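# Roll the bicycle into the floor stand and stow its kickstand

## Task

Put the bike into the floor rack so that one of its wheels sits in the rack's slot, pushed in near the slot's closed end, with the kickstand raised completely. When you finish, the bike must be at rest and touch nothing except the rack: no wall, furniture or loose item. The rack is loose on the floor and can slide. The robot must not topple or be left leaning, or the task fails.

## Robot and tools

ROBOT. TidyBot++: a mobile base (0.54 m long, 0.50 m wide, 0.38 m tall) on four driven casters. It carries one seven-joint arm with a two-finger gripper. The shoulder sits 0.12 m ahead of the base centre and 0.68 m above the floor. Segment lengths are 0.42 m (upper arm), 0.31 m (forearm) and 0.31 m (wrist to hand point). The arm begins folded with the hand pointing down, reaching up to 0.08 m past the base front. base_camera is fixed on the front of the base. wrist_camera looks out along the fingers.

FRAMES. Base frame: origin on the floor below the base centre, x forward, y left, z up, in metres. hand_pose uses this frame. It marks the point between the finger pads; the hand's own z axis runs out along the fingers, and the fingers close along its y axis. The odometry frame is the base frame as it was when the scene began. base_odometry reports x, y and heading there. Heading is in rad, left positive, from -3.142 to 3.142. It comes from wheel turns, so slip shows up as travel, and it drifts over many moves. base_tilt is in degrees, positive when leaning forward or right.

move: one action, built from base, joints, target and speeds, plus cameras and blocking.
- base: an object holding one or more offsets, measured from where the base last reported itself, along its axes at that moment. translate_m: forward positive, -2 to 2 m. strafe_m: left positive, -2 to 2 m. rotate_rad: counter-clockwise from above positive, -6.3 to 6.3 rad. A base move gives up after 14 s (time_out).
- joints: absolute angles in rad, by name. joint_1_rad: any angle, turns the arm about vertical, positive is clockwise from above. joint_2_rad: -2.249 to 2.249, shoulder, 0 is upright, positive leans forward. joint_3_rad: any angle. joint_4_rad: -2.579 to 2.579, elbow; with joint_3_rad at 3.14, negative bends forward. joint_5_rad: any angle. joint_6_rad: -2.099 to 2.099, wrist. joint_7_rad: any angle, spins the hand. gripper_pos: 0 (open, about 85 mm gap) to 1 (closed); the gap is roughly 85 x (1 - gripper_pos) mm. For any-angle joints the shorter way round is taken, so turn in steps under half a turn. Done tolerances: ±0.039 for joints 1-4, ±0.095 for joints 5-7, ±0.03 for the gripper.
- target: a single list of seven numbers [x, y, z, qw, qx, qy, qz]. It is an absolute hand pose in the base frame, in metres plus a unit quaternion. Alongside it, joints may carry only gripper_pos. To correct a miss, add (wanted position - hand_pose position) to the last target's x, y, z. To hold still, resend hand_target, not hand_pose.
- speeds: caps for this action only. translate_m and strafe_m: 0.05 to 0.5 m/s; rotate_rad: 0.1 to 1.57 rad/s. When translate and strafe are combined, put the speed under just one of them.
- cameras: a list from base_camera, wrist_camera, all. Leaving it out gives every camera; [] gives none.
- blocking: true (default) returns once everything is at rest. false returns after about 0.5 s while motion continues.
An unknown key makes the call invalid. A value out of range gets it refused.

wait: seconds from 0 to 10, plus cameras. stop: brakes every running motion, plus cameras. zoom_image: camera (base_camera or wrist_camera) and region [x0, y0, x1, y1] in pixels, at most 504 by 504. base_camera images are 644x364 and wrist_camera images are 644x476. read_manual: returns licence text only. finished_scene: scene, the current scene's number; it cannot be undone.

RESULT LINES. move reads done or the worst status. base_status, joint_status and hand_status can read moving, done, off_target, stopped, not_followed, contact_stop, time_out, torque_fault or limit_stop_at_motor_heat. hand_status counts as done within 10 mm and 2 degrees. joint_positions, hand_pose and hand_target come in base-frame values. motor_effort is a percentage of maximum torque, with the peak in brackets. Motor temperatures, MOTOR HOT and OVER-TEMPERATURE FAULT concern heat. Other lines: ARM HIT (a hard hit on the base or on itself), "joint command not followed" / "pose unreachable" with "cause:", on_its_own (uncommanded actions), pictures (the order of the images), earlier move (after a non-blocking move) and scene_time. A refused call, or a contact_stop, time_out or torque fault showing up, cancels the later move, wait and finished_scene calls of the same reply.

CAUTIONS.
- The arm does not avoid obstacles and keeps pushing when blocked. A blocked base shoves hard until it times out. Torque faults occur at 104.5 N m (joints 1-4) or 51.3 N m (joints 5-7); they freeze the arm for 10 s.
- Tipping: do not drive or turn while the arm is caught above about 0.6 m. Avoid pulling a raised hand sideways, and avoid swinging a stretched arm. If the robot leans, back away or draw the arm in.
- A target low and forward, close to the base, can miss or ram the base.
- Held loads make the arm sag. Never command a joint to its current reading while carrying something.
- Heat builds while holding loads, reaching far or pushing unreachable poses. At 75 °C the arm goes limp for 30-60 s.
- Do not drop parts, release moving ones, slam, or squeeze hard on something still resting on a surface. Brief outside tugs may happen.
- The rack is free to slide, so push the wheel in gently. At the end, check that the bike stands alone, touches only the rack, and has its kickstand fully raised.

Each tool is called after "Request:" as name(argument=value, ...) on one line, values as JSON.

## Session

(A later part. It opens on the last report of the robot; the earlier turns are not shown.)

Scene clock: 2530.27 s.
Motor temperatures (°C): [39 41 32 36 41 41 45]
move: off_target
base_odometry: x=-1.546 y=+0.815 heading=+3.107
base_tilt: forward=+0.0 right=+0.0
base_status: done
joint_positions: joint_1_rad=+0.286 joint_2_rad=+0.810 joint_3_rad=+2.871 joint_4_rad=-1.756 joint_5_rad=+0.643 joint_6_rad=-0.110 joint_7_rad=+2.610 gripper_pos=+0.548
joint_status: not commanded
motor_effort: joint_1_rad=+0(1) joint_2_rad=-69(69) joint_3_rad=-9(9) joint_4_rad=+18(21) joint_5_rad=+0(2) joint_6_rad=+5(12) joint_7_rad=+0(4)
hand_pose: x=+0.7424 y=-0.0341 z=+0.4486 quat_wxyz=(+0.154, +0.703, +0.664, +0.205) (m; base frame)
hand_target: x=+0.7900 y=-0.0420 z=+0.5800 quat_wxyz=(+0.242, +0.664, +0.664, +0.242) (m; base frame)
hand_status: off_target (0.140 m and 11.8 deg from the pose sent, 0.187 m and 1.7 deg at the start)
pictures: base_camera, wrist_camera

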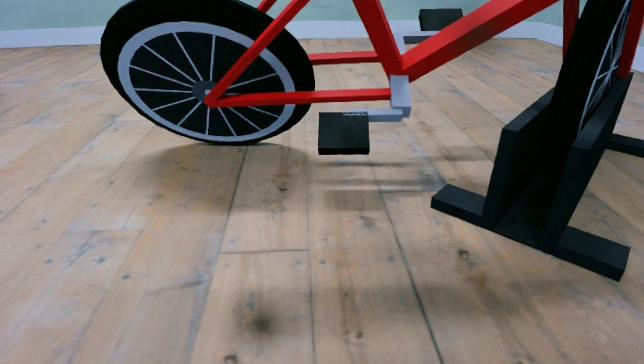

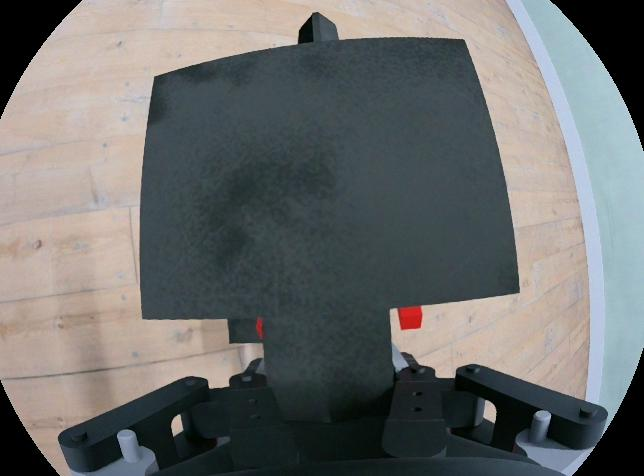

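Request:
move(target=[0.79, -0.042, 0.60, 0.1830, 0.6830, 0.6830, 0.1830], base={"translate_m": 0.05}, speeds={"translate_m": 0.06})

Request:
move(target=[0.79, -0.042, 0.62, 0.1228, 0.6964, 0.6964, 0.1228], base={"translate_m": 0.05}, speeds={"translate_m": 0.06})

Scene clock: 2537.93 s.
Motor temperatures (°C): [39 42 33 36 41 41 45]
move: off_target
base_odometry: x=-1.595 y=+0.816 heading=+3.107
base_tilt: forward=+0.0 right=+0.0
base_status: done
joint_positions: joint_1_rad=+0.308 joint_2_rad=+0.808 joint_3_rad=+2.781 joint_4_rad=-1.544 joint_5_rad=+0.442 joint_6_rad=-0.479 joint_7_rad=+2.815 gripper_pos=+0.549
joint_status: not commanded
motor_effort: joint_1_rad=-1(2) joint_2_rad=-61(69) joint_3_rad=-7(9) joint_4_rad=+22(24) joint_5_rad=+4(4) joint_6_rad=+3(6) joint_7_rad=+4(4)
hand_pose: x=+0.7535 y=-0.0417 z=+0.4795 quat_wxyz=(+0.120, +0.718, +0.670, +0.145) (m; base frame)
hand_target: x=+0.7900 y=-0.0420 z=+0.6000 quat_wxyz=(+0.183, +0.683, +0.683, +0.183) (m; base frame)
hand_status: off_target (0.126 m and 9.5 deg from the pose sent, 0.159 m and 5.3 deg at the start)
pictures: base_camera, wrist_camera

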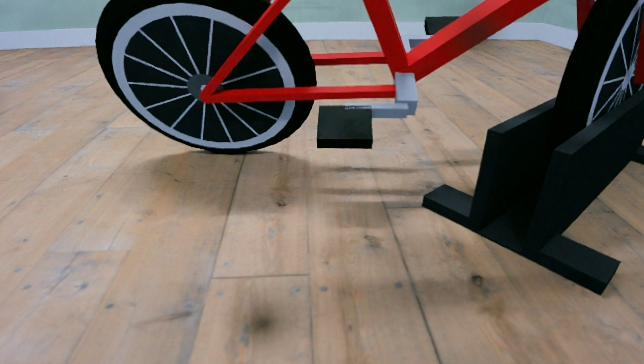

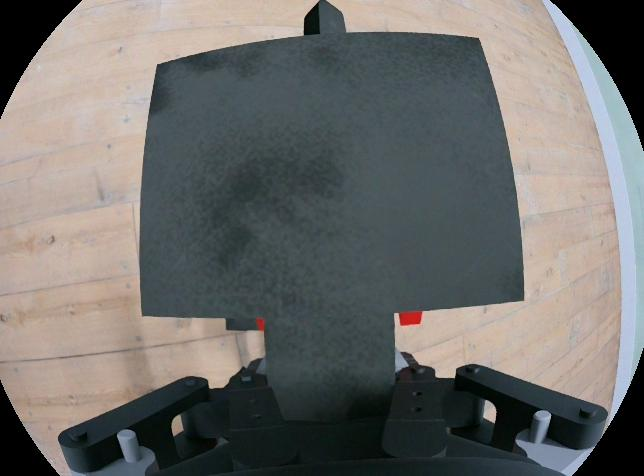

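Scene clock: 2539.27 s.
Motor temperatures (°C): [39 42 33 36 41 41 45]
move: off_target
base_odometry: x=-1.646 y=+0.818 heading=+3.108
base_tilt: forward=+0.0 right=+0.0
base_status: done
joint_positions: joint_1_rad=+0.249 joint_2_rad=+0.856 joint_3_rad=+2.830 joint_4_rad=-1.269 joint_5_rad=+0.293 joint_6_rad=-0.816 joint_7_rad=+2.958 gripper_pos=+0.551
joint_status: not commanded
motor_effort: joint_1_rad=-2(2) joint_2_rad=-69(69) joint_3_rad=-6(7) joint_4_rad=+25(26) joint_5_rad=+3(5) joint_6_rad=-2(4) joint_7_rad=+3(4)
hand_pose: x=+0.7716 y=-0.0502 z=+0.5037 quat_wxyz=(+0.080, +0.728, +0.675, +0.090) (m; base frame)
hand_target: x=+0.7900 y=-0.0420 z=+0.6200 quat_wxyz=(+0.123, +0.696, +0.696, +0.123) (m; base frame)
hand_status: off_target (0.118 m and 7.6 deg from the pose sent, 0.145 m and 4.7 deg at the start)
pictures: base_camera, wrist_camera

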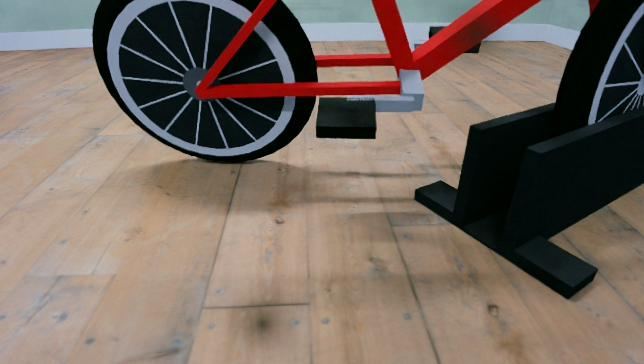

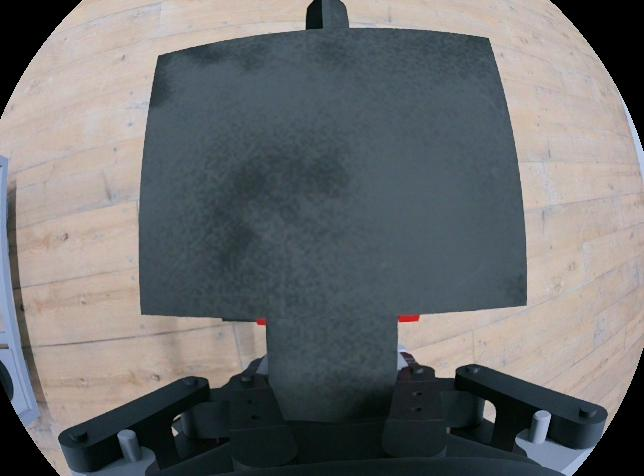

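Request:
move(target=[0.79, -0.042, 0.625, 0.0616, 0.7044, 0.7044, 0.0616], base={"translate_m": 0.05}, speeds={"translate_m": 0.06})

Request:
move(target=[0.79, -0.042, 0.62, 0.02, 0.7068, 0.7068, 0.02], base={"translate_m": 0.035}, speeds={"translate_m": 0.06})

Scene clock: 2546.00 s.
Motor temperatures (°C): [39 42 32 36 41 41 45]
move: off_target
base_odometry: x=-1.696 y=+0.819 heading=+3.108
base_tilt: forward=+0.0 right=+0.1
base_status: done
joint_positions: joint_1_rad=+0.180 joint_2_rad=+0.960 joint_3_rad=+2.902 joint_4_rad=-0.950 joint_5_rad=+0.214 joint_6_rad=-1.147 joint_7_rad=+3.010 gripper_pos=+0.552
joint_status: not commanded
motor_effort: joint_1_rad=-3(4) joint_2_rad=-69(71) joint_3_rad=-4(7) joint_4_rad=+24(26) joint_5_rad=+5(5) joint_6_rad=-7(7) joint_7_rad=+5(5)
hand_pose: x=+0.7874 y=-0.0541 z=+0.5175 quat_wxyz=(+0.037, +0.742, +0.669, +0.037) (m; base frame)
hand_target: x=+0.7900 y=-0.0420 z=+0.6250 quat_wxyz=(+0.062, +0.704, +0.704, +0.062) (m; base frame)
hand_status: off_target (0.108 m and 7.1 deg from the pose sent, 0.123 m and 5.8 deg at the start)
pictures: base_camera, wrist_camera

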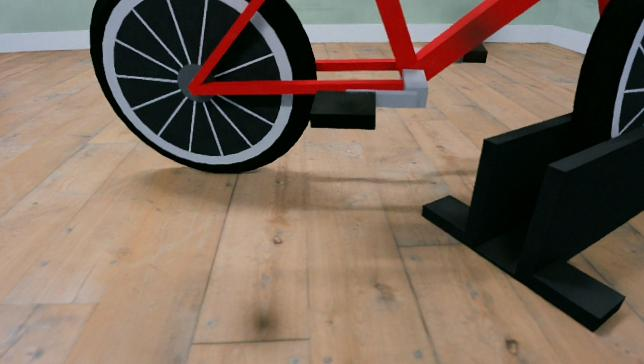

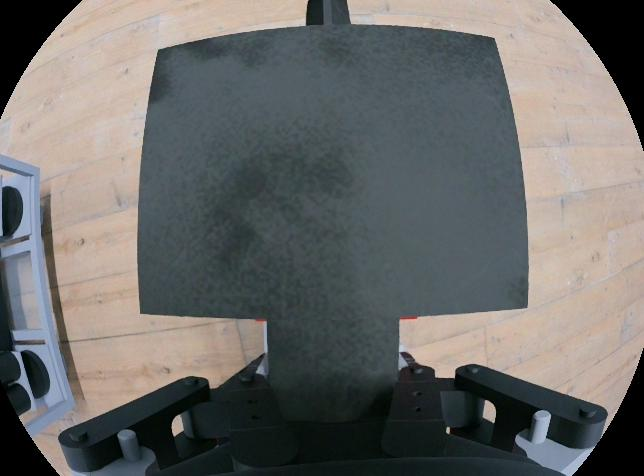

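Scene clock: 2547.30 s.
Motor temperatures (°C): [39 42 32 36 41 41 45]
move: off_target
base_odometry: x=-1.731 y=+0.820 heading=+3.109
base_tilt: forward=+0.0 right=+0.0
base_status: done
joint_positions: joint_1_rad=+0.122 joint_2_rad=+1.062 joint_3_rad=+2.954 joint_4_rad=-0.688 joint_5_rad=+0.178 joint_6_rad=-1.389 joint_7_rad=+3.033 gripper_pos=+0.552
joint_status: not commanded
motor_effort: joint_1_rad=+0(4) joint_2_rad=-68(69) joint_3_rad=-1(4) joint_4_rad=+22(26) joint_5_rad=+5(5) joint_6_rad=-6(7) joint_7_rad=+7(7)
hand_pose: x=+0.7964 y=-0.0477 z=+0.5244 quat_wxyz=(+0.009, +0.744, +0.668, +0.001) (m; base frame)
hand_target: x=+0.7900 y=-0.0420 z=+0.6200 quat_wxyz=(+0.020, +0.707, +0.707, +0.020) (m; base frame)
hand_status: off_target (0.096 m and 6.7 deg from the pose sent, 0.103 m and 6.5 deg at the start)
pictures: base_camera, wrist_camera

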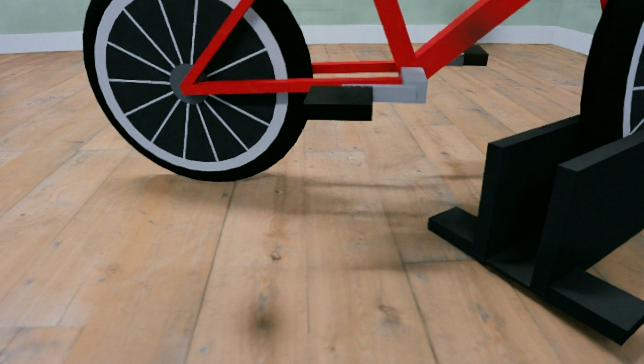

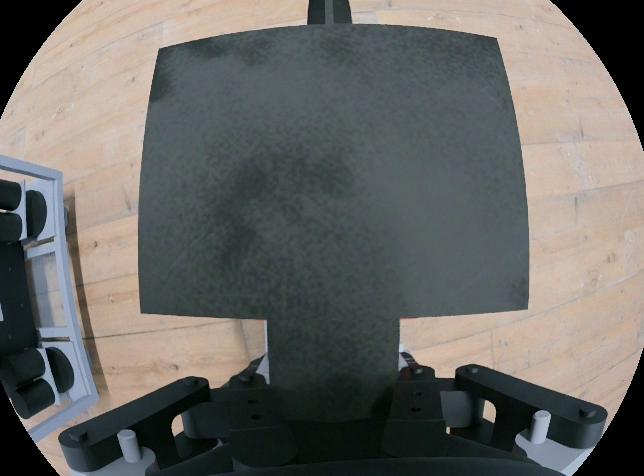

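Request:
move(base={"translate_m": -0.05, "strafe_m": -0.074, "rotate_rad": 0.1}, speeds={"translate_m": 0.1, "rotate_rad": 0.12})

Scene clock: 2559.57 s.
Motor temperatures (°C): [39 43 32 36 41 41 45]
move: done
base_odometry: x=-1.678 y=+0.893 heading=-3.074
base_tilt: forward=+0.0 right=+0.0
base_status: done
joint_positions: joint_1_rad=+0.127 joint_2_rad=+1.087 joint_3_rad=+2.980 joint_4_rad=-0.645 joint_5_rad=+0.173 joint_6_rad=-1.382 joint_7_rad=+3.033 gripper_pos=+0.552
joint_status: not commanded
motor_effort: joint_1_rad=-2(8) joint_2_rad=-70(74) joint_3_rad=-4(6) joint_4_rad=+16(22) joint_5_rad=+3(6) joint_6_rad=-19(25) joint_7_rad=+16(19)
hand_pose: x=+0.8085 y=-0.0641 z=+0.5200 quat_wxyz=(+0.022, +0.752, +0.659, +0.003) (m; base frame)
hand_target: x=+0.7900 y=-0.0420 z=+0.6200 quat_wxyz=(+0.020, +0.707, +0.707, +0.020) (m; base frame)
hand_status: not commanded
pictures: base_camera, wrist_camera

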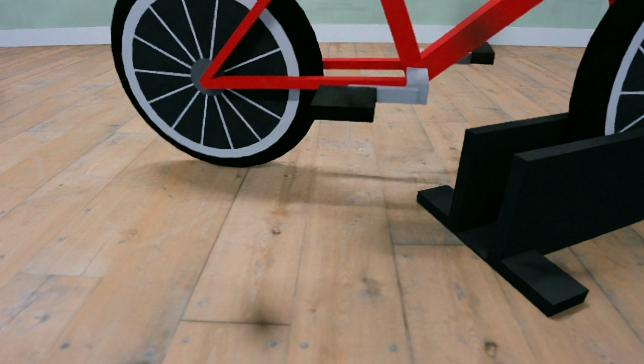

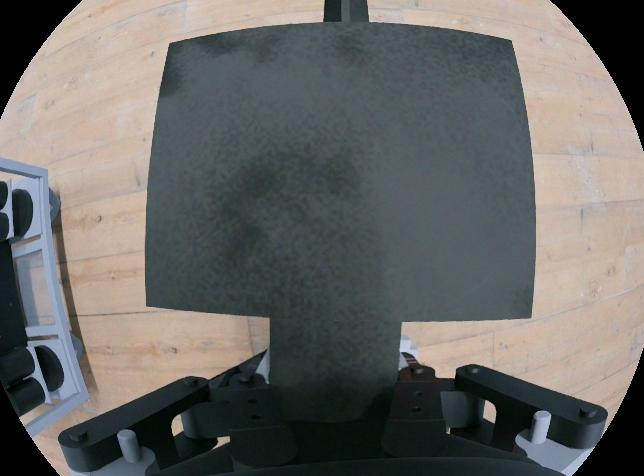

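Request:
move(target=[0.79, -0.042, 0.65, 0.02, 0.7068, 0.7068, 0.02], base={"translate_m": -0.05, "strafe_m": -0.074, "rotate_rad": 0.1}, speeds={"translate_m": 0.1, "rotate_rad": 0.12})

Scene clock: 2569.97 s.
Motor temperatures (°C): [39 43 32 36 41 41 46]
move: off_target
base_odometry: x=-1.633 y=+0.970 heading=-2.973
base_tilt: forward=+0.1 right=+0.0
base_status: done
joint_positions: joint_1_rad=+0.119 joint_2_rad=+1.125 joint_3_rad=+3.010 joint_4_rad=-0.555 joint_5_rad=+0.161 joint_6_rad=-1.417 joint_7_rad=+3.033 gripper_pos=+0.552
joint_status: not commanded
motor_effort: joint_1_rad=-4(8) joint_2_rad=-77(80) joint_3_rad=-4(7) joint_4_rad=+19(20) joint_5_rad=+2(4) joint_6_rad=-19(22) joint_7_rad=+13(19)
hand_pose: x=+0.8221 y=-0.0730 z=+0.5208 quat_wxyz=(+0.032, +0.759, +0.651, +0.003) (m; base frame)
hand_target: x=+0.7900 y=-0.0420 z=+0.6500 quat_wxyz=(+0.020, +0.707, +0.707, +0.020) (m; base frame)
hand_status: off_target (0.137 m and 9.1 deg from the pose sent, 0.133 m and 7.9 deg at the start)
pictures: base_camera, wrist_camera

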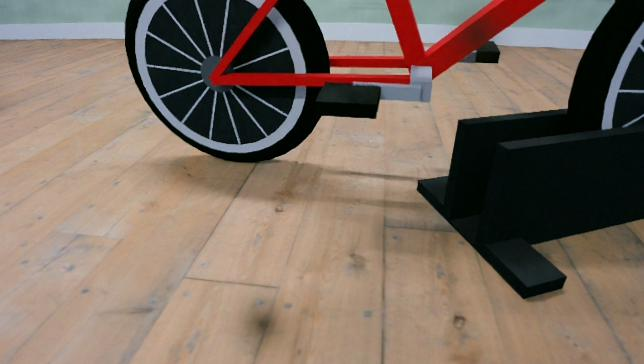

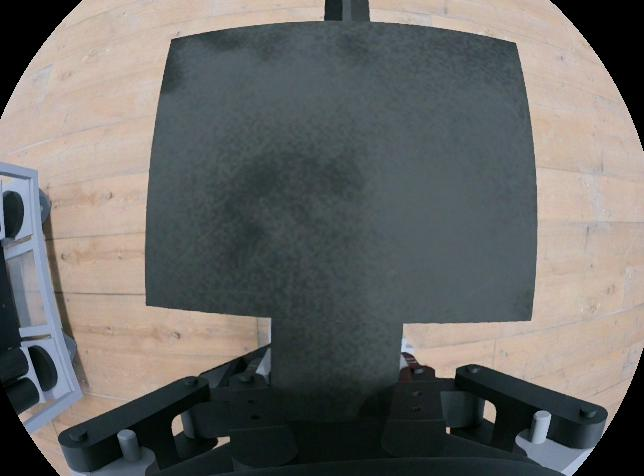

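Request:
move(base={"translate_m": -0.035, "strafe_m": -0.074, "rotate_rad": 0.1}, speeds={"translate_m": 0.1, "rotate_rad": 0.12})

Request:
move(base={"translate_m": -0.035, "strafe_m": -0.074, "rotate_rad": 0.1}, speeds={"translate_m": 0.1, "rotate_rad": 0.12})

Scene clock: 2579.43 s.
Motor temperatures (°C): [39 44 32 36 41 41 46]
move: done
base_odometry: x=-1.611 y=+1.048 heading=-2.873
base_tilt: forward=+0.1 right=+0.0
base_status: done
joint_positions: joint_1_rad=+0.124 joint_2_rad=+1.127 joint_3_rad=+3.016 joint_4_rad=-0.548 joint_5_rad=+0.159 joint_6_rad=-1.428 joint_7_rad=+3.033 gripper_pos=+0.552
joint_status: not commanded
motor_effort: joint_1_rad=-6(10) joint_2_rad=-76(80) joint_3_rad=-5(7) joint_4_rad=+19(20) joint_5_rad=+2(4) joint_6_rad=-18(23) joint_7_rad=+18(24)
hand_pose: x=+0.8201 y=-0.0783 z=+0.5214 quat_wxyz=(+0.031, +0.761, +0.648, +0.000) (m; base frame)
hand_target: x=+0.7900 y=-0.0420 z=+0.6500 quat_wxyz=(+0.020, +0.707, +0.707, +0.020) (m; base frame)
hand_status: not commanded
pictures: base_camera, wrist_camera

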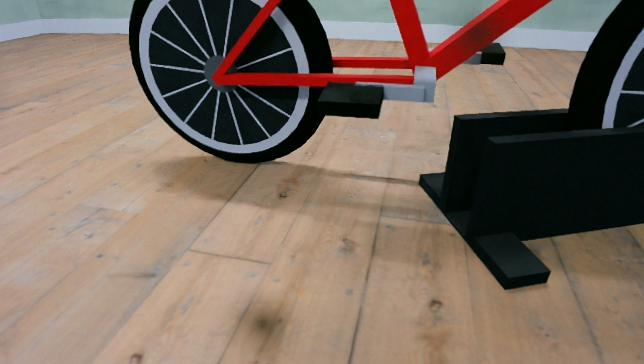

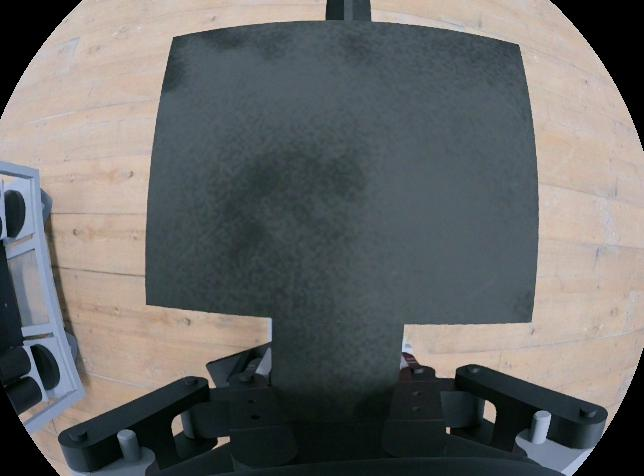

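Scene clock: 2580.80 s.
Motor temperatures (°C): [39 44 32 36 41 41 46]
move: done
base_odometry: x=-1.597 y=+1.129 heading=-2.773
base_tilt: forward=-0.1 right=+0.0
base_status: done
joint_positions: joint_1_rad=+0.135 joint_2_rad=+1.128 joint_3_rad=+3.020 joint_4_rad=-0.545 joint_5_rad=+0.156 joint_6_rad=-1.431 joint_7_rad=+3.033 gripper_pos=+0.552
joint_status: not commanded
motor_effort: joint_1_rad=-8(12) joint_2_rad=-77(80) joint_3_rad=-5(7) joint_4_rad=+18(20) joint_5_rad=+1(4) joint_6_rad=-18(22) joint_7_rad=+17(24)
hand_pose: x=+0.8190 y=-0.0872 z=+0.5215 quat_wxyz=(+0.031, +0.766, +0.642, -0.001) (m; base frame)
hand_target: x=+0.7900 y=-0.0420 z=+0.6500 quat_wxyz=(+0.020, +0.707, +0.707, +0.020) (m; base frame)
hand_status: not commanded
pictures: base_camera, wrist_camera

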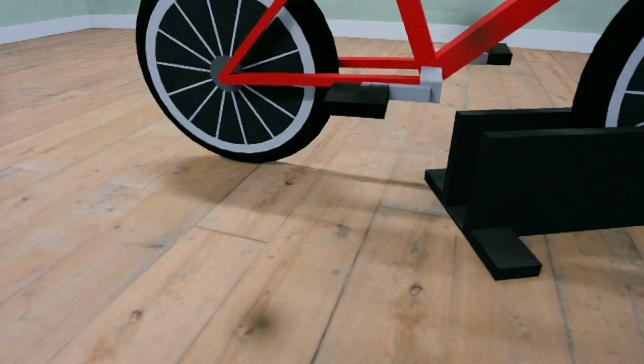

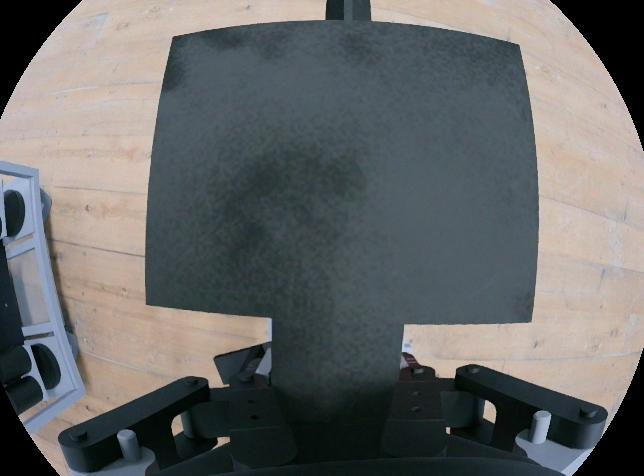

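Request:
move(base={"translate_m": -0.04, "strafe_m": -0.08, "rotate_rad": 0.1}, speeds={"translate_m": 0.1, "rotate_rad": 0.12})

Request:
move(base={"translate_m": -0.04, "strafe_m": -0.08, "rotate_rad": 0.1}, speeds={"translate_m": 0.1, "rotate_rad": 0.12})

Scene clock: 2586.77 s.
Motor temperatures (°C): [39 45 32 36 41 41 46]
move: done
base_odometry: x=-1.589 y=+1.218 heading=-2.672
base_tilt: forward=+0.0 right=+0.1
base_status: done
joint_positions: joint_1_rad=+0.134 joint_2_rad=+1.129 joint_3_rad=+3.023 joint_4_rad=-0.543 joint_5_rad=+0.154 joint_6_rad=-1.434 joint_7_rad=+3.033 gripper_pos=+0.552
joint_status: not commanded
motor_effort: joint_1_rad=-8(14) joint_2_rad=-75(80) joint_3_rad=-5(8) joint_4_rad=+18(19) joint_5_rad=+1(5) joint_6_rad=-16(24) joint_7_rad=+18(25)
hand_pose: x=+0.8186 y=-0.0875 z=+0.5216 quat_wxyz=(+0.030, +0.766, +0.642, -0.002) (m; base frame)
hand_target: x=+0.7900 y=-0.0420 z=+0.6500 quat_wxyz=(+0.020, +0.707, +0.707, +0.020) (m; base frame)
hand_status: not commanded
pictures: base_camera, wrist_camera

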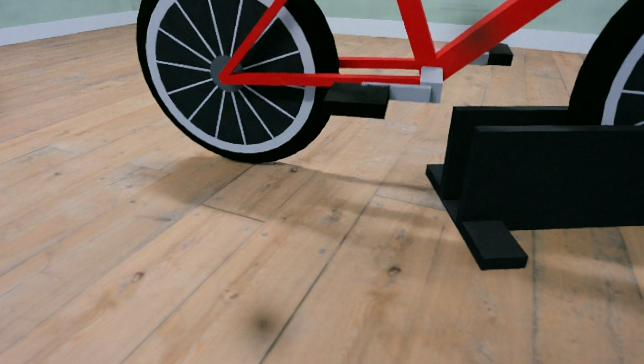

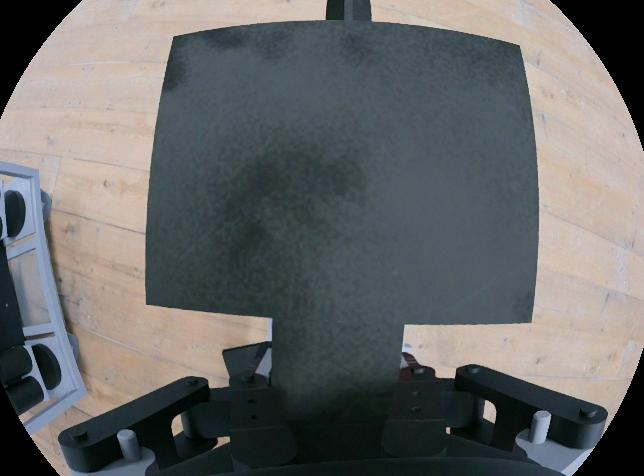

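Scene clock: 2588.20 s.
Motor temperatures (°C): [39 45 32 36 41 41 46]
move: done
base_odometry: x=-1.589 y=+1.307 heading=-2.572
base_tilt: forward=+0.0 right=+0.0
base_status: done
joint_positions: joint_1_rad=+0.134 joint_2_rad=+1.129 joint_3_rad=+3.025 joint_4_rad=-0.541 joint_5_rad=+0.151 joint_6_rad=-1.436 joint_7_rad=+3.033 gripper_pos=+0.552
joint_status: not commanded
motor_effort: joint_1_rad=-7(14) joint_2_rad=-75(79) joint_3_rad=-5(9) joint_4_rad=+18(20) joint_5_rad=+1(4) joint_6_rad=-17(22) joint_7_rad=+18(25)
hand_pose: x=+0.8183 y=-0.0875 z=+0.5217 quat_wxyz=(+0.029, +0.767, +0.642, -0.002) (m; base frame)
hand_target: x=+0.7900 y=-0.0420 z=+0.6500 quat_wxyz=(+0.020, +0.707, +0.707, +0.020) (m; base frame)
hand_status: not commanded
pictures: base_camera, wrist_camera

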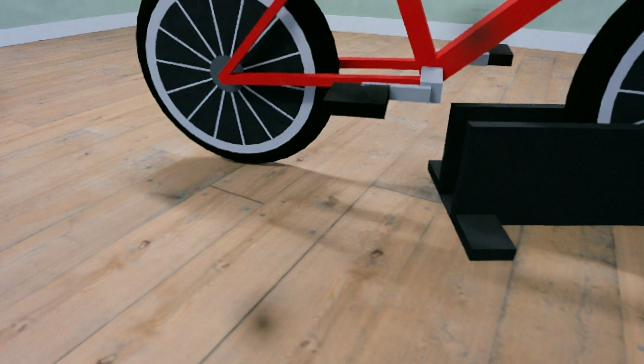

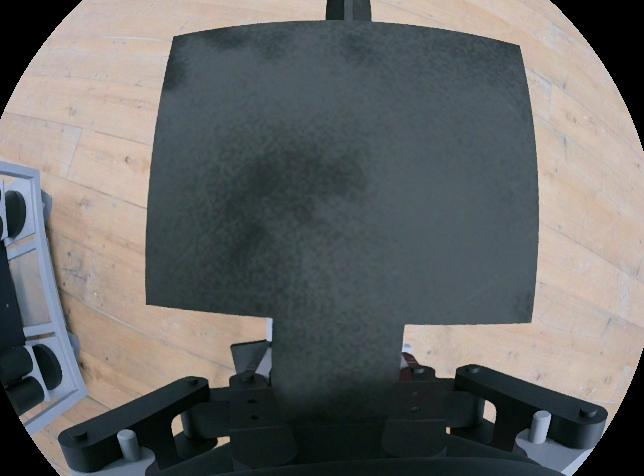

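Request:
move(base={"translate_m": -0.04, "strafe_m": -0.08, "rotate_rad": 0.1}, speeds={"translate_m": 0.1, "rotate_rad": 0.12}, cameras=["base_camera"])

Request:
move(base={"translate_m": -0.04, "strafe_m": -0.08, "rotate_rad": 0.1}, speeds={"translate_m": 0.1, "rotate_rad": 0.12})

Scene clock: 2595.30 s.
Motor temperatures (°C): [39 45 32 36 40 41 46]
move: done
base_odometry: x=-1.599 y=+1.396 heading=-2.471
base_tilt: forward=+0.0 right=+0.0
base_status: done
joint_positions: joint_1_rad=+0.133 joint_2_rad=+1.130 joint_3_rad=+3.026 joint_4_rad=-0.540 joint_5_rad=+0.150 joint_6_rad=-1.439 joint_7_rad=+3.033 gripper_pos=+0.552
joint_status: not commanded
motor_effort: joint_1_rad=-7(13) joint_2_rad=-75(80) joint_3_rad=-5(8) joint_4_rad=+18(19) joint_5_rad=+1(5) joint_6_rad=-17(23) joint_7_rad=+18(25)
hand_pose: x=+0.8179 y=-0.0872 z=+0.5219 quat_wxyz=(+0.029, +0.767, +0.641, -0.003) (m; base frame)
hand_target: x=+0.7900 y=-0.0420 z=+0.6500 quat_wxyz=(+0.020, +0.707, +0.707, +0.020) (m; base frame)
hand_status: not commanded
pictures: base_camera

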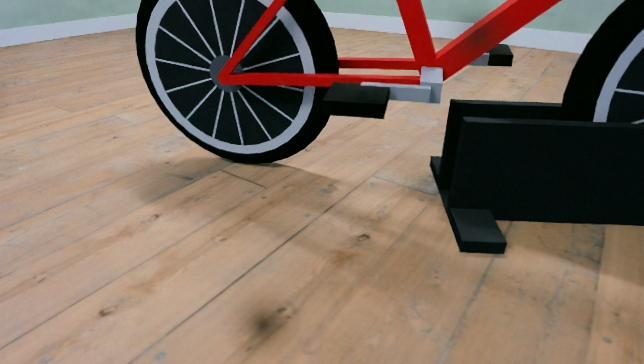

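Scene clock: 2596.73 s.
Motor temperatures (°C): [39 45 32 36 40 41 46]
move: done
base_odometry: x=-1.617 y=+1.484 heading=-2.370
base_tilt: forward=+0.0 right=+0.0
base_status: done
joint_positions: joint_1_rad=+0.131 joint_2_rad=+1.130 joint_3_rad=+3.027 joint_4_rad=-0.538 joint_5_rad=+0.148 joint_6_rad=-1.445 joint_7_rad=+3.033 gripper_pos=+0.552
joint_status: not commanded
motor_effort: joint_1_rad=-6(14) joint_2_rad=-75(80) joint_3_rad=-4(9) joint_4_rad=+19(21) joint_5_rad=+1(5) joint_6_rad=-16(23) joint_7_rad=+17(26)
hand_pose: x=+0.8168 y=-0.0852 z=+0.5222 quat_wxyz=(+0.027, +0.766, +0.642, -0.004) (m; base frame)
hand_target: x=+0.7900 y=-0.0420 z=+0.6500 quat_wxyz=(+0.020, +0.707, +0.707, +0.020) (m; base frame)
hand_status: not commanded
pictures: base_camera, wrist_camera

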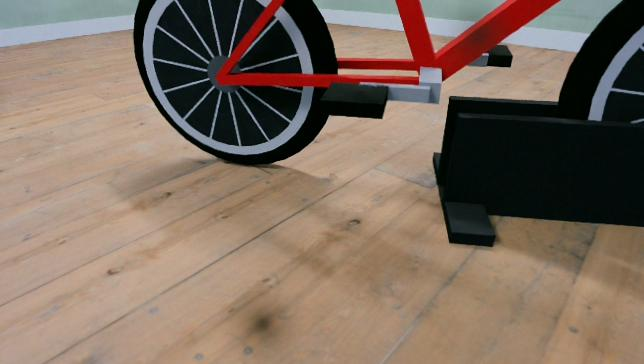

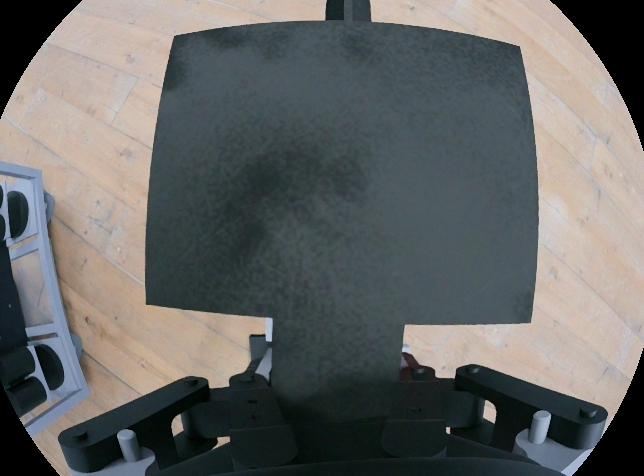

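Request:
move(base={"translate_m": -0.04, "strafe_m": -0.08, "rotate_rad": 0.1}, speeds={"translate_m": 0.1, "rotate_rad": 0.12})

Scene clock: 2603.00 s.
Motor temperatures (°C): [39 46 32 36 40 41 46]
move: done
base_odometry: x=-1.644 y=+1.569 heading=-2.270
base_tilt: forward=+0.0 right=+0.0
base_status: done
joint_positions: joint_1_rad=+0.131 joint_2_rad=+1.130 joint_3_rad=+3.027 joint_4_rad=-0.537 joint_5_rad=+0.147 joint_6_rad=-1.448 joint_7_rad=+3.033 gripper_pos=+0.552
joint_status: not commanded
motor_effort: joint_1_rad=-6(12) joint_2_rad=-76(79) joint_3_rad=-4(8) joint_4_rad=+18(21) joint_5_rad=+1(4) joint_6_rad=-16(23) joint_7_rad=+18(24)
hand_pose: x=+0.8163 y=-0.0848 z=+0.5223 quat_wxyz=(+0.026, +0.766, +0.642, -0.004) (m; base frame)
hand_target: x=+0.7900 y=-0.0420 z=+0.6500 quat_wxyz=(+0.020, +0.707, +0.707, +0.020) (m; base frame)
hand_status: not commanded
pictures: base_camera, wrist_camera

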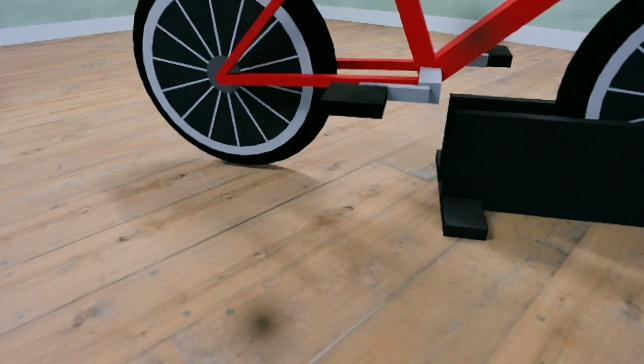

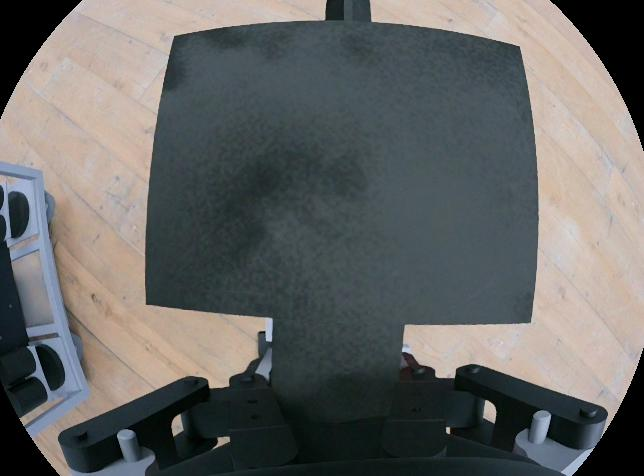

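Request:
move(base={"translate_m": -0.018, "strafe_m": -0.036, "rotate_rad": 0.045}, speeds={"translate_m": 0.1, "rotate_rad": 0.12})

Scene clock: 2608.30 s.
Motor temperatures (°C): [39 46 32 36 40 41 46]
move: done
base_odometry: x=-1.660 y=+1.606 heading=-2.224
base_tilt: forward=+0.0 right=+0.1
base_status: done
joint_positions: joint_1_rad=+0.128 joint_2_rad=+1.130 joint_3_rad=+3.027 joint_4_rad=-0.536 joint_5_rad=+0.145 joint_6_rad=-1.454 joint_7_rad=+3.033 gripper_pos=+0.552
joint_status: not commanded
motor_effort: joint_1_rad=-6(12) joint_2_rad=-76(79) joint_3_rad=-4(8) joint_4_rad=+19(22) joint_5_rad=+2(5) joint_6_rad=-18(24) joint_7_rad=+17(23)
hand_pose: x=+0.8151 y=-0.0826 z=+0.5227 quat_wxyz=(+0.023, +0.766, +0.643, -0.005) (m; base frame)
hand_target: x=+0.7900 y=-0.0420 z=+0.6500 quat_wxyz=(+0.020, +0.707, +0.707, +0.020) (m; base frame)
hand_status: not commanded
pictures: base_camera, wrist_camera

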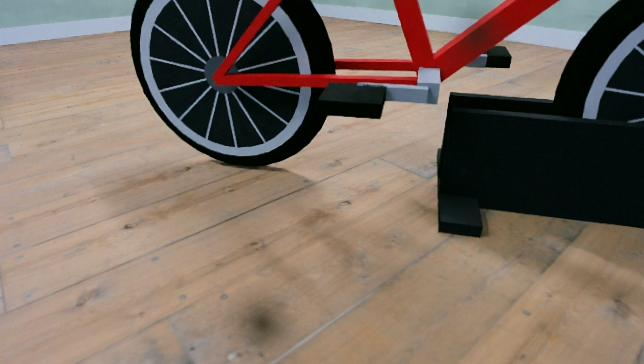

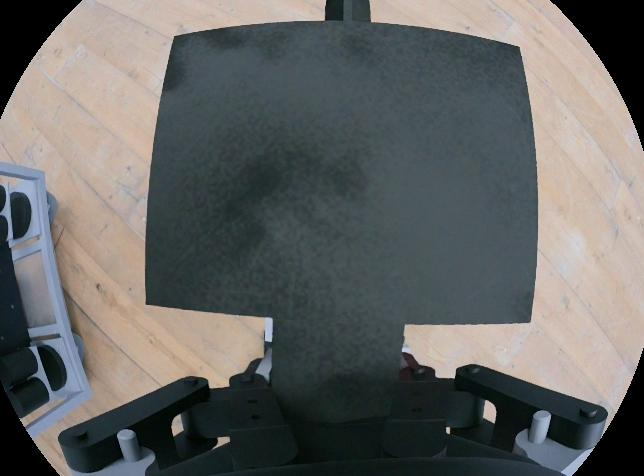

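Request:
move(target=[0.79, -0.042, 0.60, 0.02, 0.7068, 0.7068, 0.02], cameras=[])

Request:
move(target=[0.79, -0.06, 0.555, 0.02, 0.7068, 0.7068, 0.02])

Scene clock: 2621.53 s.
Motor temperatures (°C): [39 47 32 36 40 41 46]
move: off_target
base_odometry: x=-1.660 y=+1.606 heading=-2.224
base_tilt: forward=+0.0 right=+0.0
base_status: not commanded
joint_positions: joint_1_rad=+0.141 joint_2_rad=+1.087 joint_3_rad=+3.013 joint_4_rad=-0.637 joint_5_rad=+0.145 joint_6_rad=-1.385 joint_7_rad=+3.033 gripper_pos=+0.552
joint_status: not commanded
motor_effort: joint_1_rad=-7(8) joint_2_rad=-65(76) joint_3_rad=-7(8) joint_4_rad=+13(19) joint_5_rad=+1(2) joint_6_rad=-19(21) joint_7_rad=+22(23)
hand_pose: x=+0.8083 y=-0.0804 z=+0.5213 quat_wxyz=(+0.023, +0.763, +0.645, +0.003) (m; base frame)
hand_target: x=+0.7900 y=-0.0420 z=+0.6000 quat_wxyz=(+0.020, +0.707, +0.707, +0.020) (m; base frame)
hand_status: off_target (0.089 m and 9.8 deg from the pose sent, 0.091 m and 10.4 deg at the start)
pictures: none
No camera images: "cameras" was empty.

Scene clock: 2622.43 s.
Motor temperatures (°C): [39 47 32 36 40 41 46]
move: off_target
base_odometry: x=-1.660 y=+1.606 heading=-2.224
base_tilt: forward=+0.0 right=+0.0
base_status: not commanded
joint_positions: joint_1_rad=+0.165 joint_2_rad=+1.052 joint_3_rad=+2.983 joint_4_rad=-0.719 joint_5_rad=+0.145 joint_6_rad=-1.317 joint_7_rad=+3.033 gripper_pos=+0.552
joint_status: not commanded
motor_effort: joint_1_rad=-4(7) joint_2_rad=-55(65) joint_3_rad=-6(8) joint_4_rad=+11(13) joint_5_rad=+1(2) joint_6_rad=-14(19) joint_7_rad=+17(23)
hand_pose: x=+0.8054 y=-0.0790 z=+0.5208 quat_wxyz=(+0.022, +0.763, +0.646, +0.020) (m; base frame)
hand_target: x=+0.7900 y=-0.0600 z=+0.5550 quat_wxyz=(+0.020, +0.707, +0.707, +0.020) (m; base frame)
hand_status: off_target (0.042 m and 9.5 deg from the pose sent, 0.043 m and 9.8 deg at the start)
pictures: base_camera, wrist_camera

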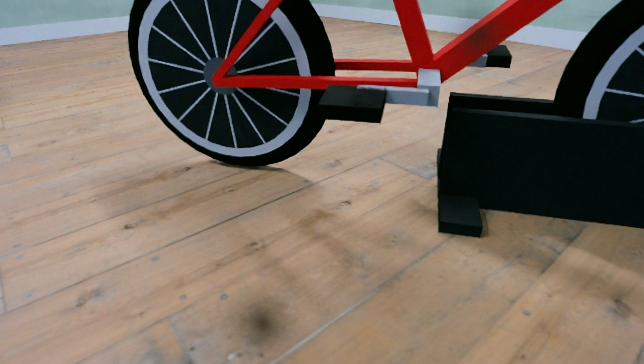

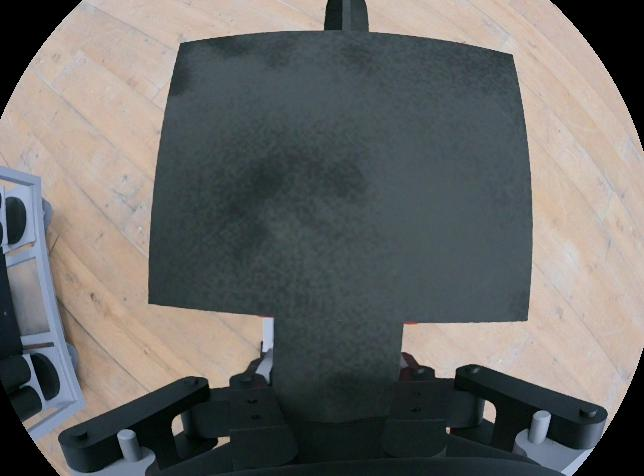

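Request:
move(target=[0.825, -0.08, 0.54, 0.02, 0.7068, 0.7068, 0.02])

Scene clock: 2626.87 s.
Motor temperatures (°C): [39 47 32 36 40 41 46]
move: off_target
base_odometry: x=-1.660 y=+1.606 heading=-2.224
base_tilt: forward=-0.1 right=+0.1
base_status: not commanded
joint_positions: joint_1_rad=+0.154 joint_2_rad=+1.136 joint_3_rad=+2.988 joint_4_rad=-0.526 joint_5_rad=+0.144 joint_6_rad=-1.420 joint_7_rad=+3.062 gripper_pos=+0.552
joint_status: not commanded
motor_effort: joint_1_rad=+0(4) joint_2_rad=-52(56) joint_3_rad=+0(6) joint_4_rad=+18(18) joint_5_rad=+5(5) joint_6_rad=+3(13) joint_7_rad=+13(17)
hand_pose: x=+0.8276 y=-0.0842 z=+0.5231 quat_wxyz=(+0.024, +0.760, +0.650, +0.022) (m; base frame)
hand_target: x=+0.8250 y=-0.0800 z=+0.5400 quat_wxyz=(+0.020, +0.707, +0.707, +0.020) (m; base frame)
hand_status: off_target (0.018 m and 8.9 deg from the pose sent, 0.027 m and 9.5 deg at the start)
pictures: base_camera, wrist_camera

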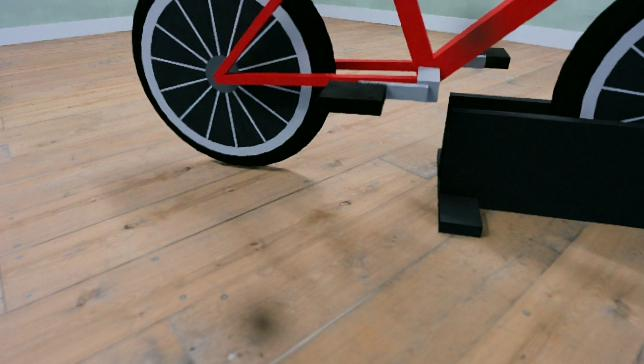

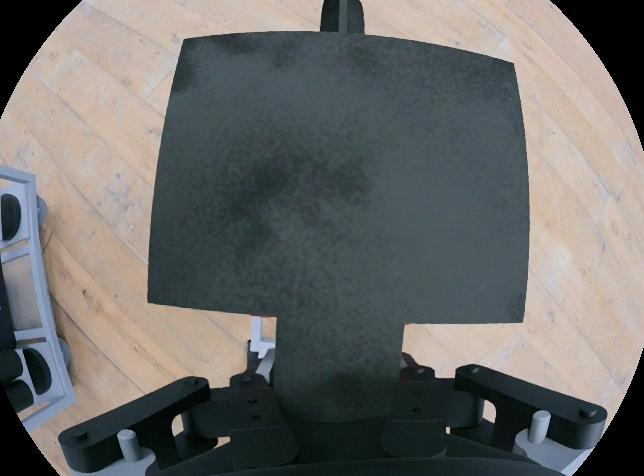

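Request:
move(base={"translate_m": -0.006, "strafe_m": -0.03}, speeds={"strafe_m": 0.05})

Scene clock: 2630.03 s.
Motor temperatures (°C): [39 47 32 36 40 41 46]
move: done
base_odometry: x=-1.680 y=+1.629 heading=-2.225
base_tilt: forward=-0.1 right=+0.0
base_status: done
joint_positions: joint_1_rad=+0.141 joint_2_rad=+1.141 joint_3_rad=+2.990 joint_4_rad=-0.515 joint_5_rad=+0.131 joint_6_rad=-1.420 joint_7_rad=+3.083 gripper_pos=+0.552
joint_status: not commanded
motor_effort: joint_1_rad=+1(4) joint_2_rad=-53(54) joint_3_rad=+0(2) joint_4_rad=+15(17) joint_5_rad=+5(8) joint_6_rad=-3(4) joint_7_rad=+12(19)
hand_pose: x=+0.8318 y=-0.0726 z=+0.5233 quat_wxyz=(+0.023, +0.750, +0.661, +0.028) (m; base frame)
hand_target: x=+0.8250 y=-0.0800 z=+0.5400 quat_wxyz=(+0.020, +0.707, +0.707, +0.020) (m; base frame)
hand_status: not commanded
pictures: base_camera, wrist_camera

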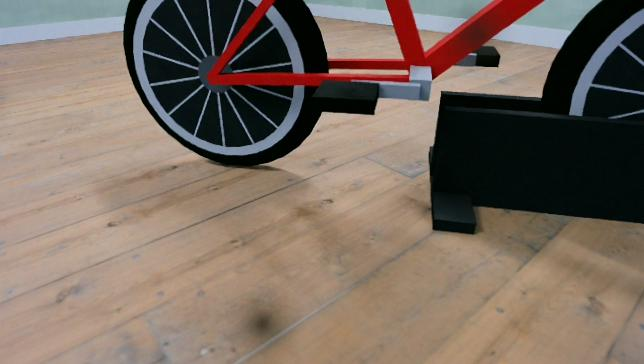

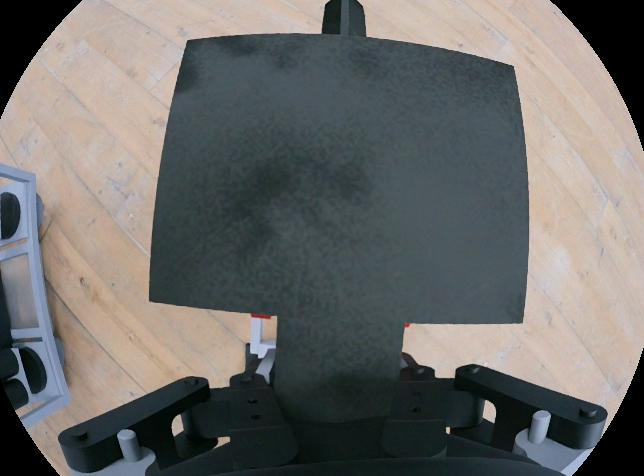

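Request:
move(target=[0.82, -0.075, 0.535, 0.02, 0.7068, 0.7068, 0.02], cameras=[])

Request:
move(joints={"gripper_pos": 0.35})

Request:
wait(seconds=2)

Scene clock: 2637.33 s.
Motor temperatures (°C): [39 47 32 36 40 41 46]
move: off_target
base_odometry: x=-1.680 y=+1.629 heading=-2.225
base_tilt: forward=-0.1 right=+0.0
base_status: not commanded
joint_positions: joint_1_rad=+0.142 joint_2_rad=+1.136 joint_3_rad=+2.989 joint_4_rad=-0.527 joint_5_rad=+0.131 joint_6_rad=-1.413 joint_7_rad=+3.083 gripper_pos=+0.552
joint_status: not commanded
motor_effort: joint_1_rad=+0(2) joint_2_rad=-50(53) joint_3_rad=+1(1) joint_4_rad=+13(16) joint_5_rad=+6(6) joint_6_rad=-7(8) joint_7_rad=+14(14)
hand_pose: x=+0.8307 y=-0.0724 z=+0.5230 quat_wxyz=(+0.023, +0.750, +0.661, +0.027) (m; base frame)
hand_target: x=+0.8200 y=-0.0750 z=+0.5350 quat_wxyz=(+0.020, +0.707, +0.707, +0.020) (m; base frame)
hand_status: off_target (0.016 m and 7.2 deg from the pose sent, 0.017 m and 7.3 deg at the start)
pictures: none
No camera images: "cameras" was empty.

Scene clock: 2638.23 s.
Motor temperatures (°C): [39 47 32 36 40 41 46]
move: done
base_odometry: x=-1.680 y=+1.629 heading=-2.225
base_tilt: forward=-0.1 right=+0.0
base_status: not commanded
joint_positions: joint_1_rad=+0.142 joint_2_rad=+1.130 joint_3_rad=+2.989 joint_4_rad=-0.550 joint_5_rad=+0.131 joint_6_rad=-1.441 joint_7_rad=+3.172 gripper_pos=+0.350
joint_status: all done
motor_effort: joint_1_rad=+0(2) joint_2_rad=-49(53) joint_3_rad=+0(1) joint_4_rad=+16(18) joint_5_rad=+1(6) joint_6_rad=+5(7) joint_7_rad=+0(14)
hand_pose: x=+0.8155 y=-0.0701 z=+0.5195 quat_wxyz=(+0.007, +0.719, +0.695, +0.011) (m; base frame)
hand_target: x=+0.8200 y=-0.0750 z=+0.5350 quat_wxyz=(+0.020, +0.707, +0.707, +0.020) (m; base frame)
hand_status: not commanded
pictures: base_camera, wrist_camera

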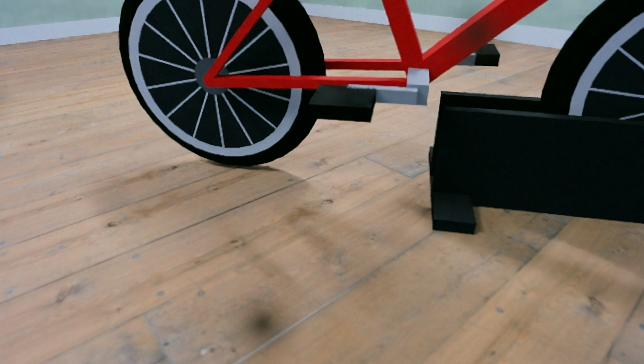

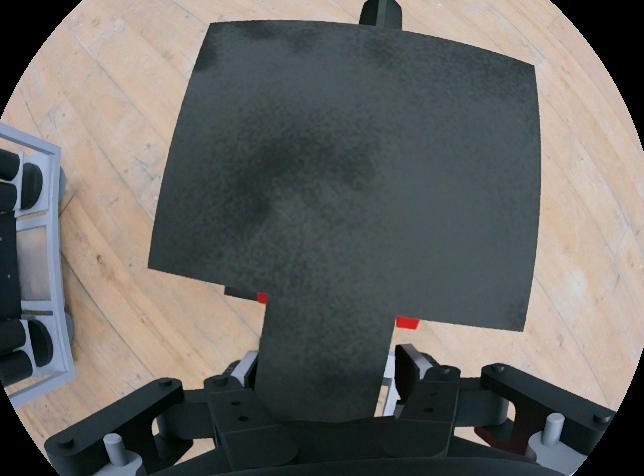

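Scene clock: 2640.23 s.
Motor temperatures (°C): [39 47 32 36 40 41 46]
base_odometry: x=-1.680 y=+1.629 heading=-2.225
base_tilt: forward=-0.1 right=+0.0
base_status: not commanded
joint_positions: joint_1_rad=+0.142 joint_2_rad=+1.130 joint_3_rad=+2.989 joint_4_rad=-0.550 joint_5_rad=+0.131 joint_6_rad=-1.441 joint_7_rad=+3.172 gripper_pos=+0.350
joint_status: all done
motor_effort: joint_1_rad=+0(2) joint_2_rad=-49(53) joint_3_rad=+0(1) joint_4_rad=+17(18) joint_5_rad=+1(6) joint_6_rad=+5(7) joint_7_rad=+0(14)
hand_pose: x=+0.8155 y=-0.0701 z=+0.5195 quat_wxyz=(+0.007, +0.719, +0.695, +0.011) (m; base frame)
hand_target: x=+0.8200 y=-0.0750 z=+0.5350 quat_wxyz=(+0.020, +0.707, +0.707, +0.020) (m; base frame)
hand_status: not commanded
wait: 2.00 s; at rest by 0.27 s
pictures: base_camera, wrist_camera

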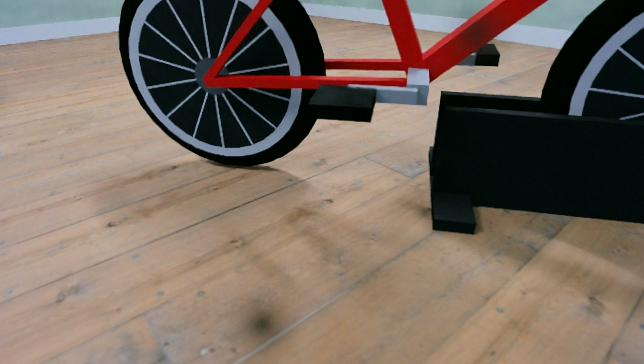

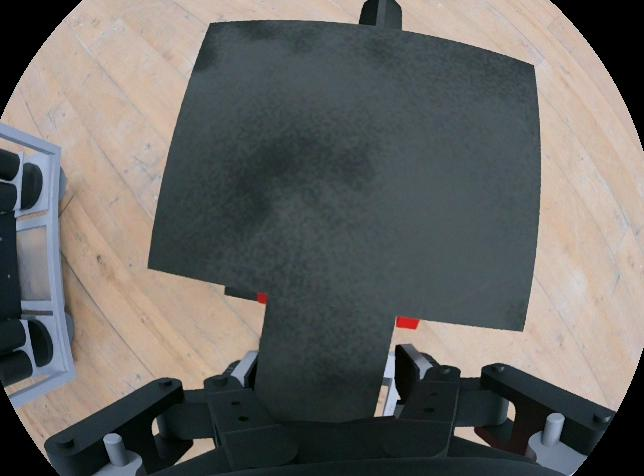

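Request:
move(target=[0.82, -0.072, 0.575, 0.02, 0.7068, 0.7068, 0.02])

Scene clock: 2655.73 s.
Motor temperatures (°C): [39 47 32 36 40 41 46]
move: off_target
base_odometry: x=-1.680 y=+1.629 heading=-2.225
base_tilt: forward=+0.0 right=+0.0
base_status: not commanded
joint_positions: joint_1_rad=+0.136 joint_2_rad=+1.127 joint_3_rad=+3.002 joint_4_rad=-0.485 joint_5_rad=+0.131 joint_6_rad=-1.502 joint_7_rad=+3.172 gripper_pos=+0.350
joint_status: not commanded
motor_effort: joint_1_rad=+0(1) joint_2_rad=-51(53) joint_3_rad=+0(1) joint_4_rad=+17(19) joint_5_rad=+1(1) joint_6_rad=+5(5) joint_7_rad=+0(1)
hand_pose: x=+0.8181 y=-0.0750 z=+0.5415 quat_wxyz=(+0.014, +0.721, +0.692, +0.009) (m; base frame)
hand_target: x=+0.8200 y=-0.0720 z=+0.5750 quat_wxyz=(+0.020, +0.707, +0.707, +0.020) (m; base frame)
hand_status: off_target (0.034 m and 2.8 deg from the pose sent, 0.056 m and 2.6 deg at the start)
pictures: base_camera, wrist_camera

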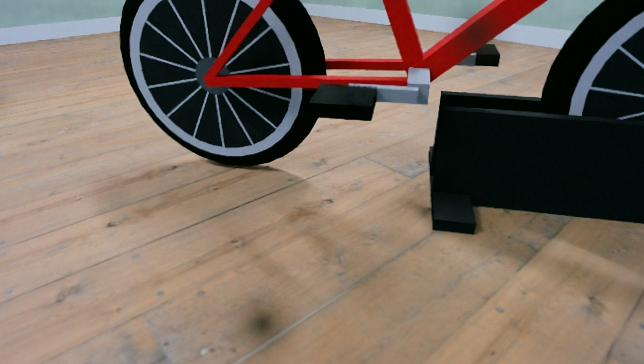

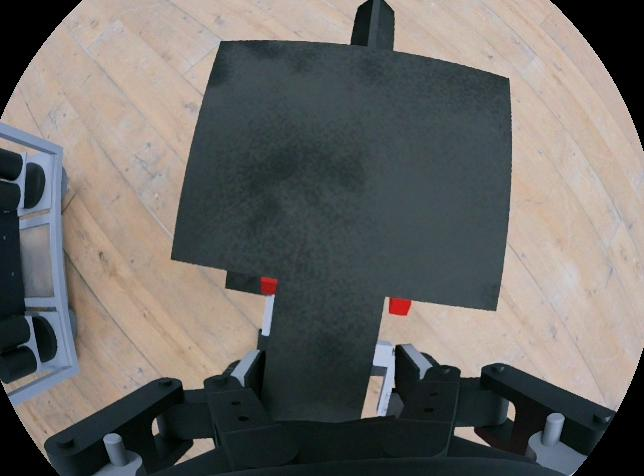

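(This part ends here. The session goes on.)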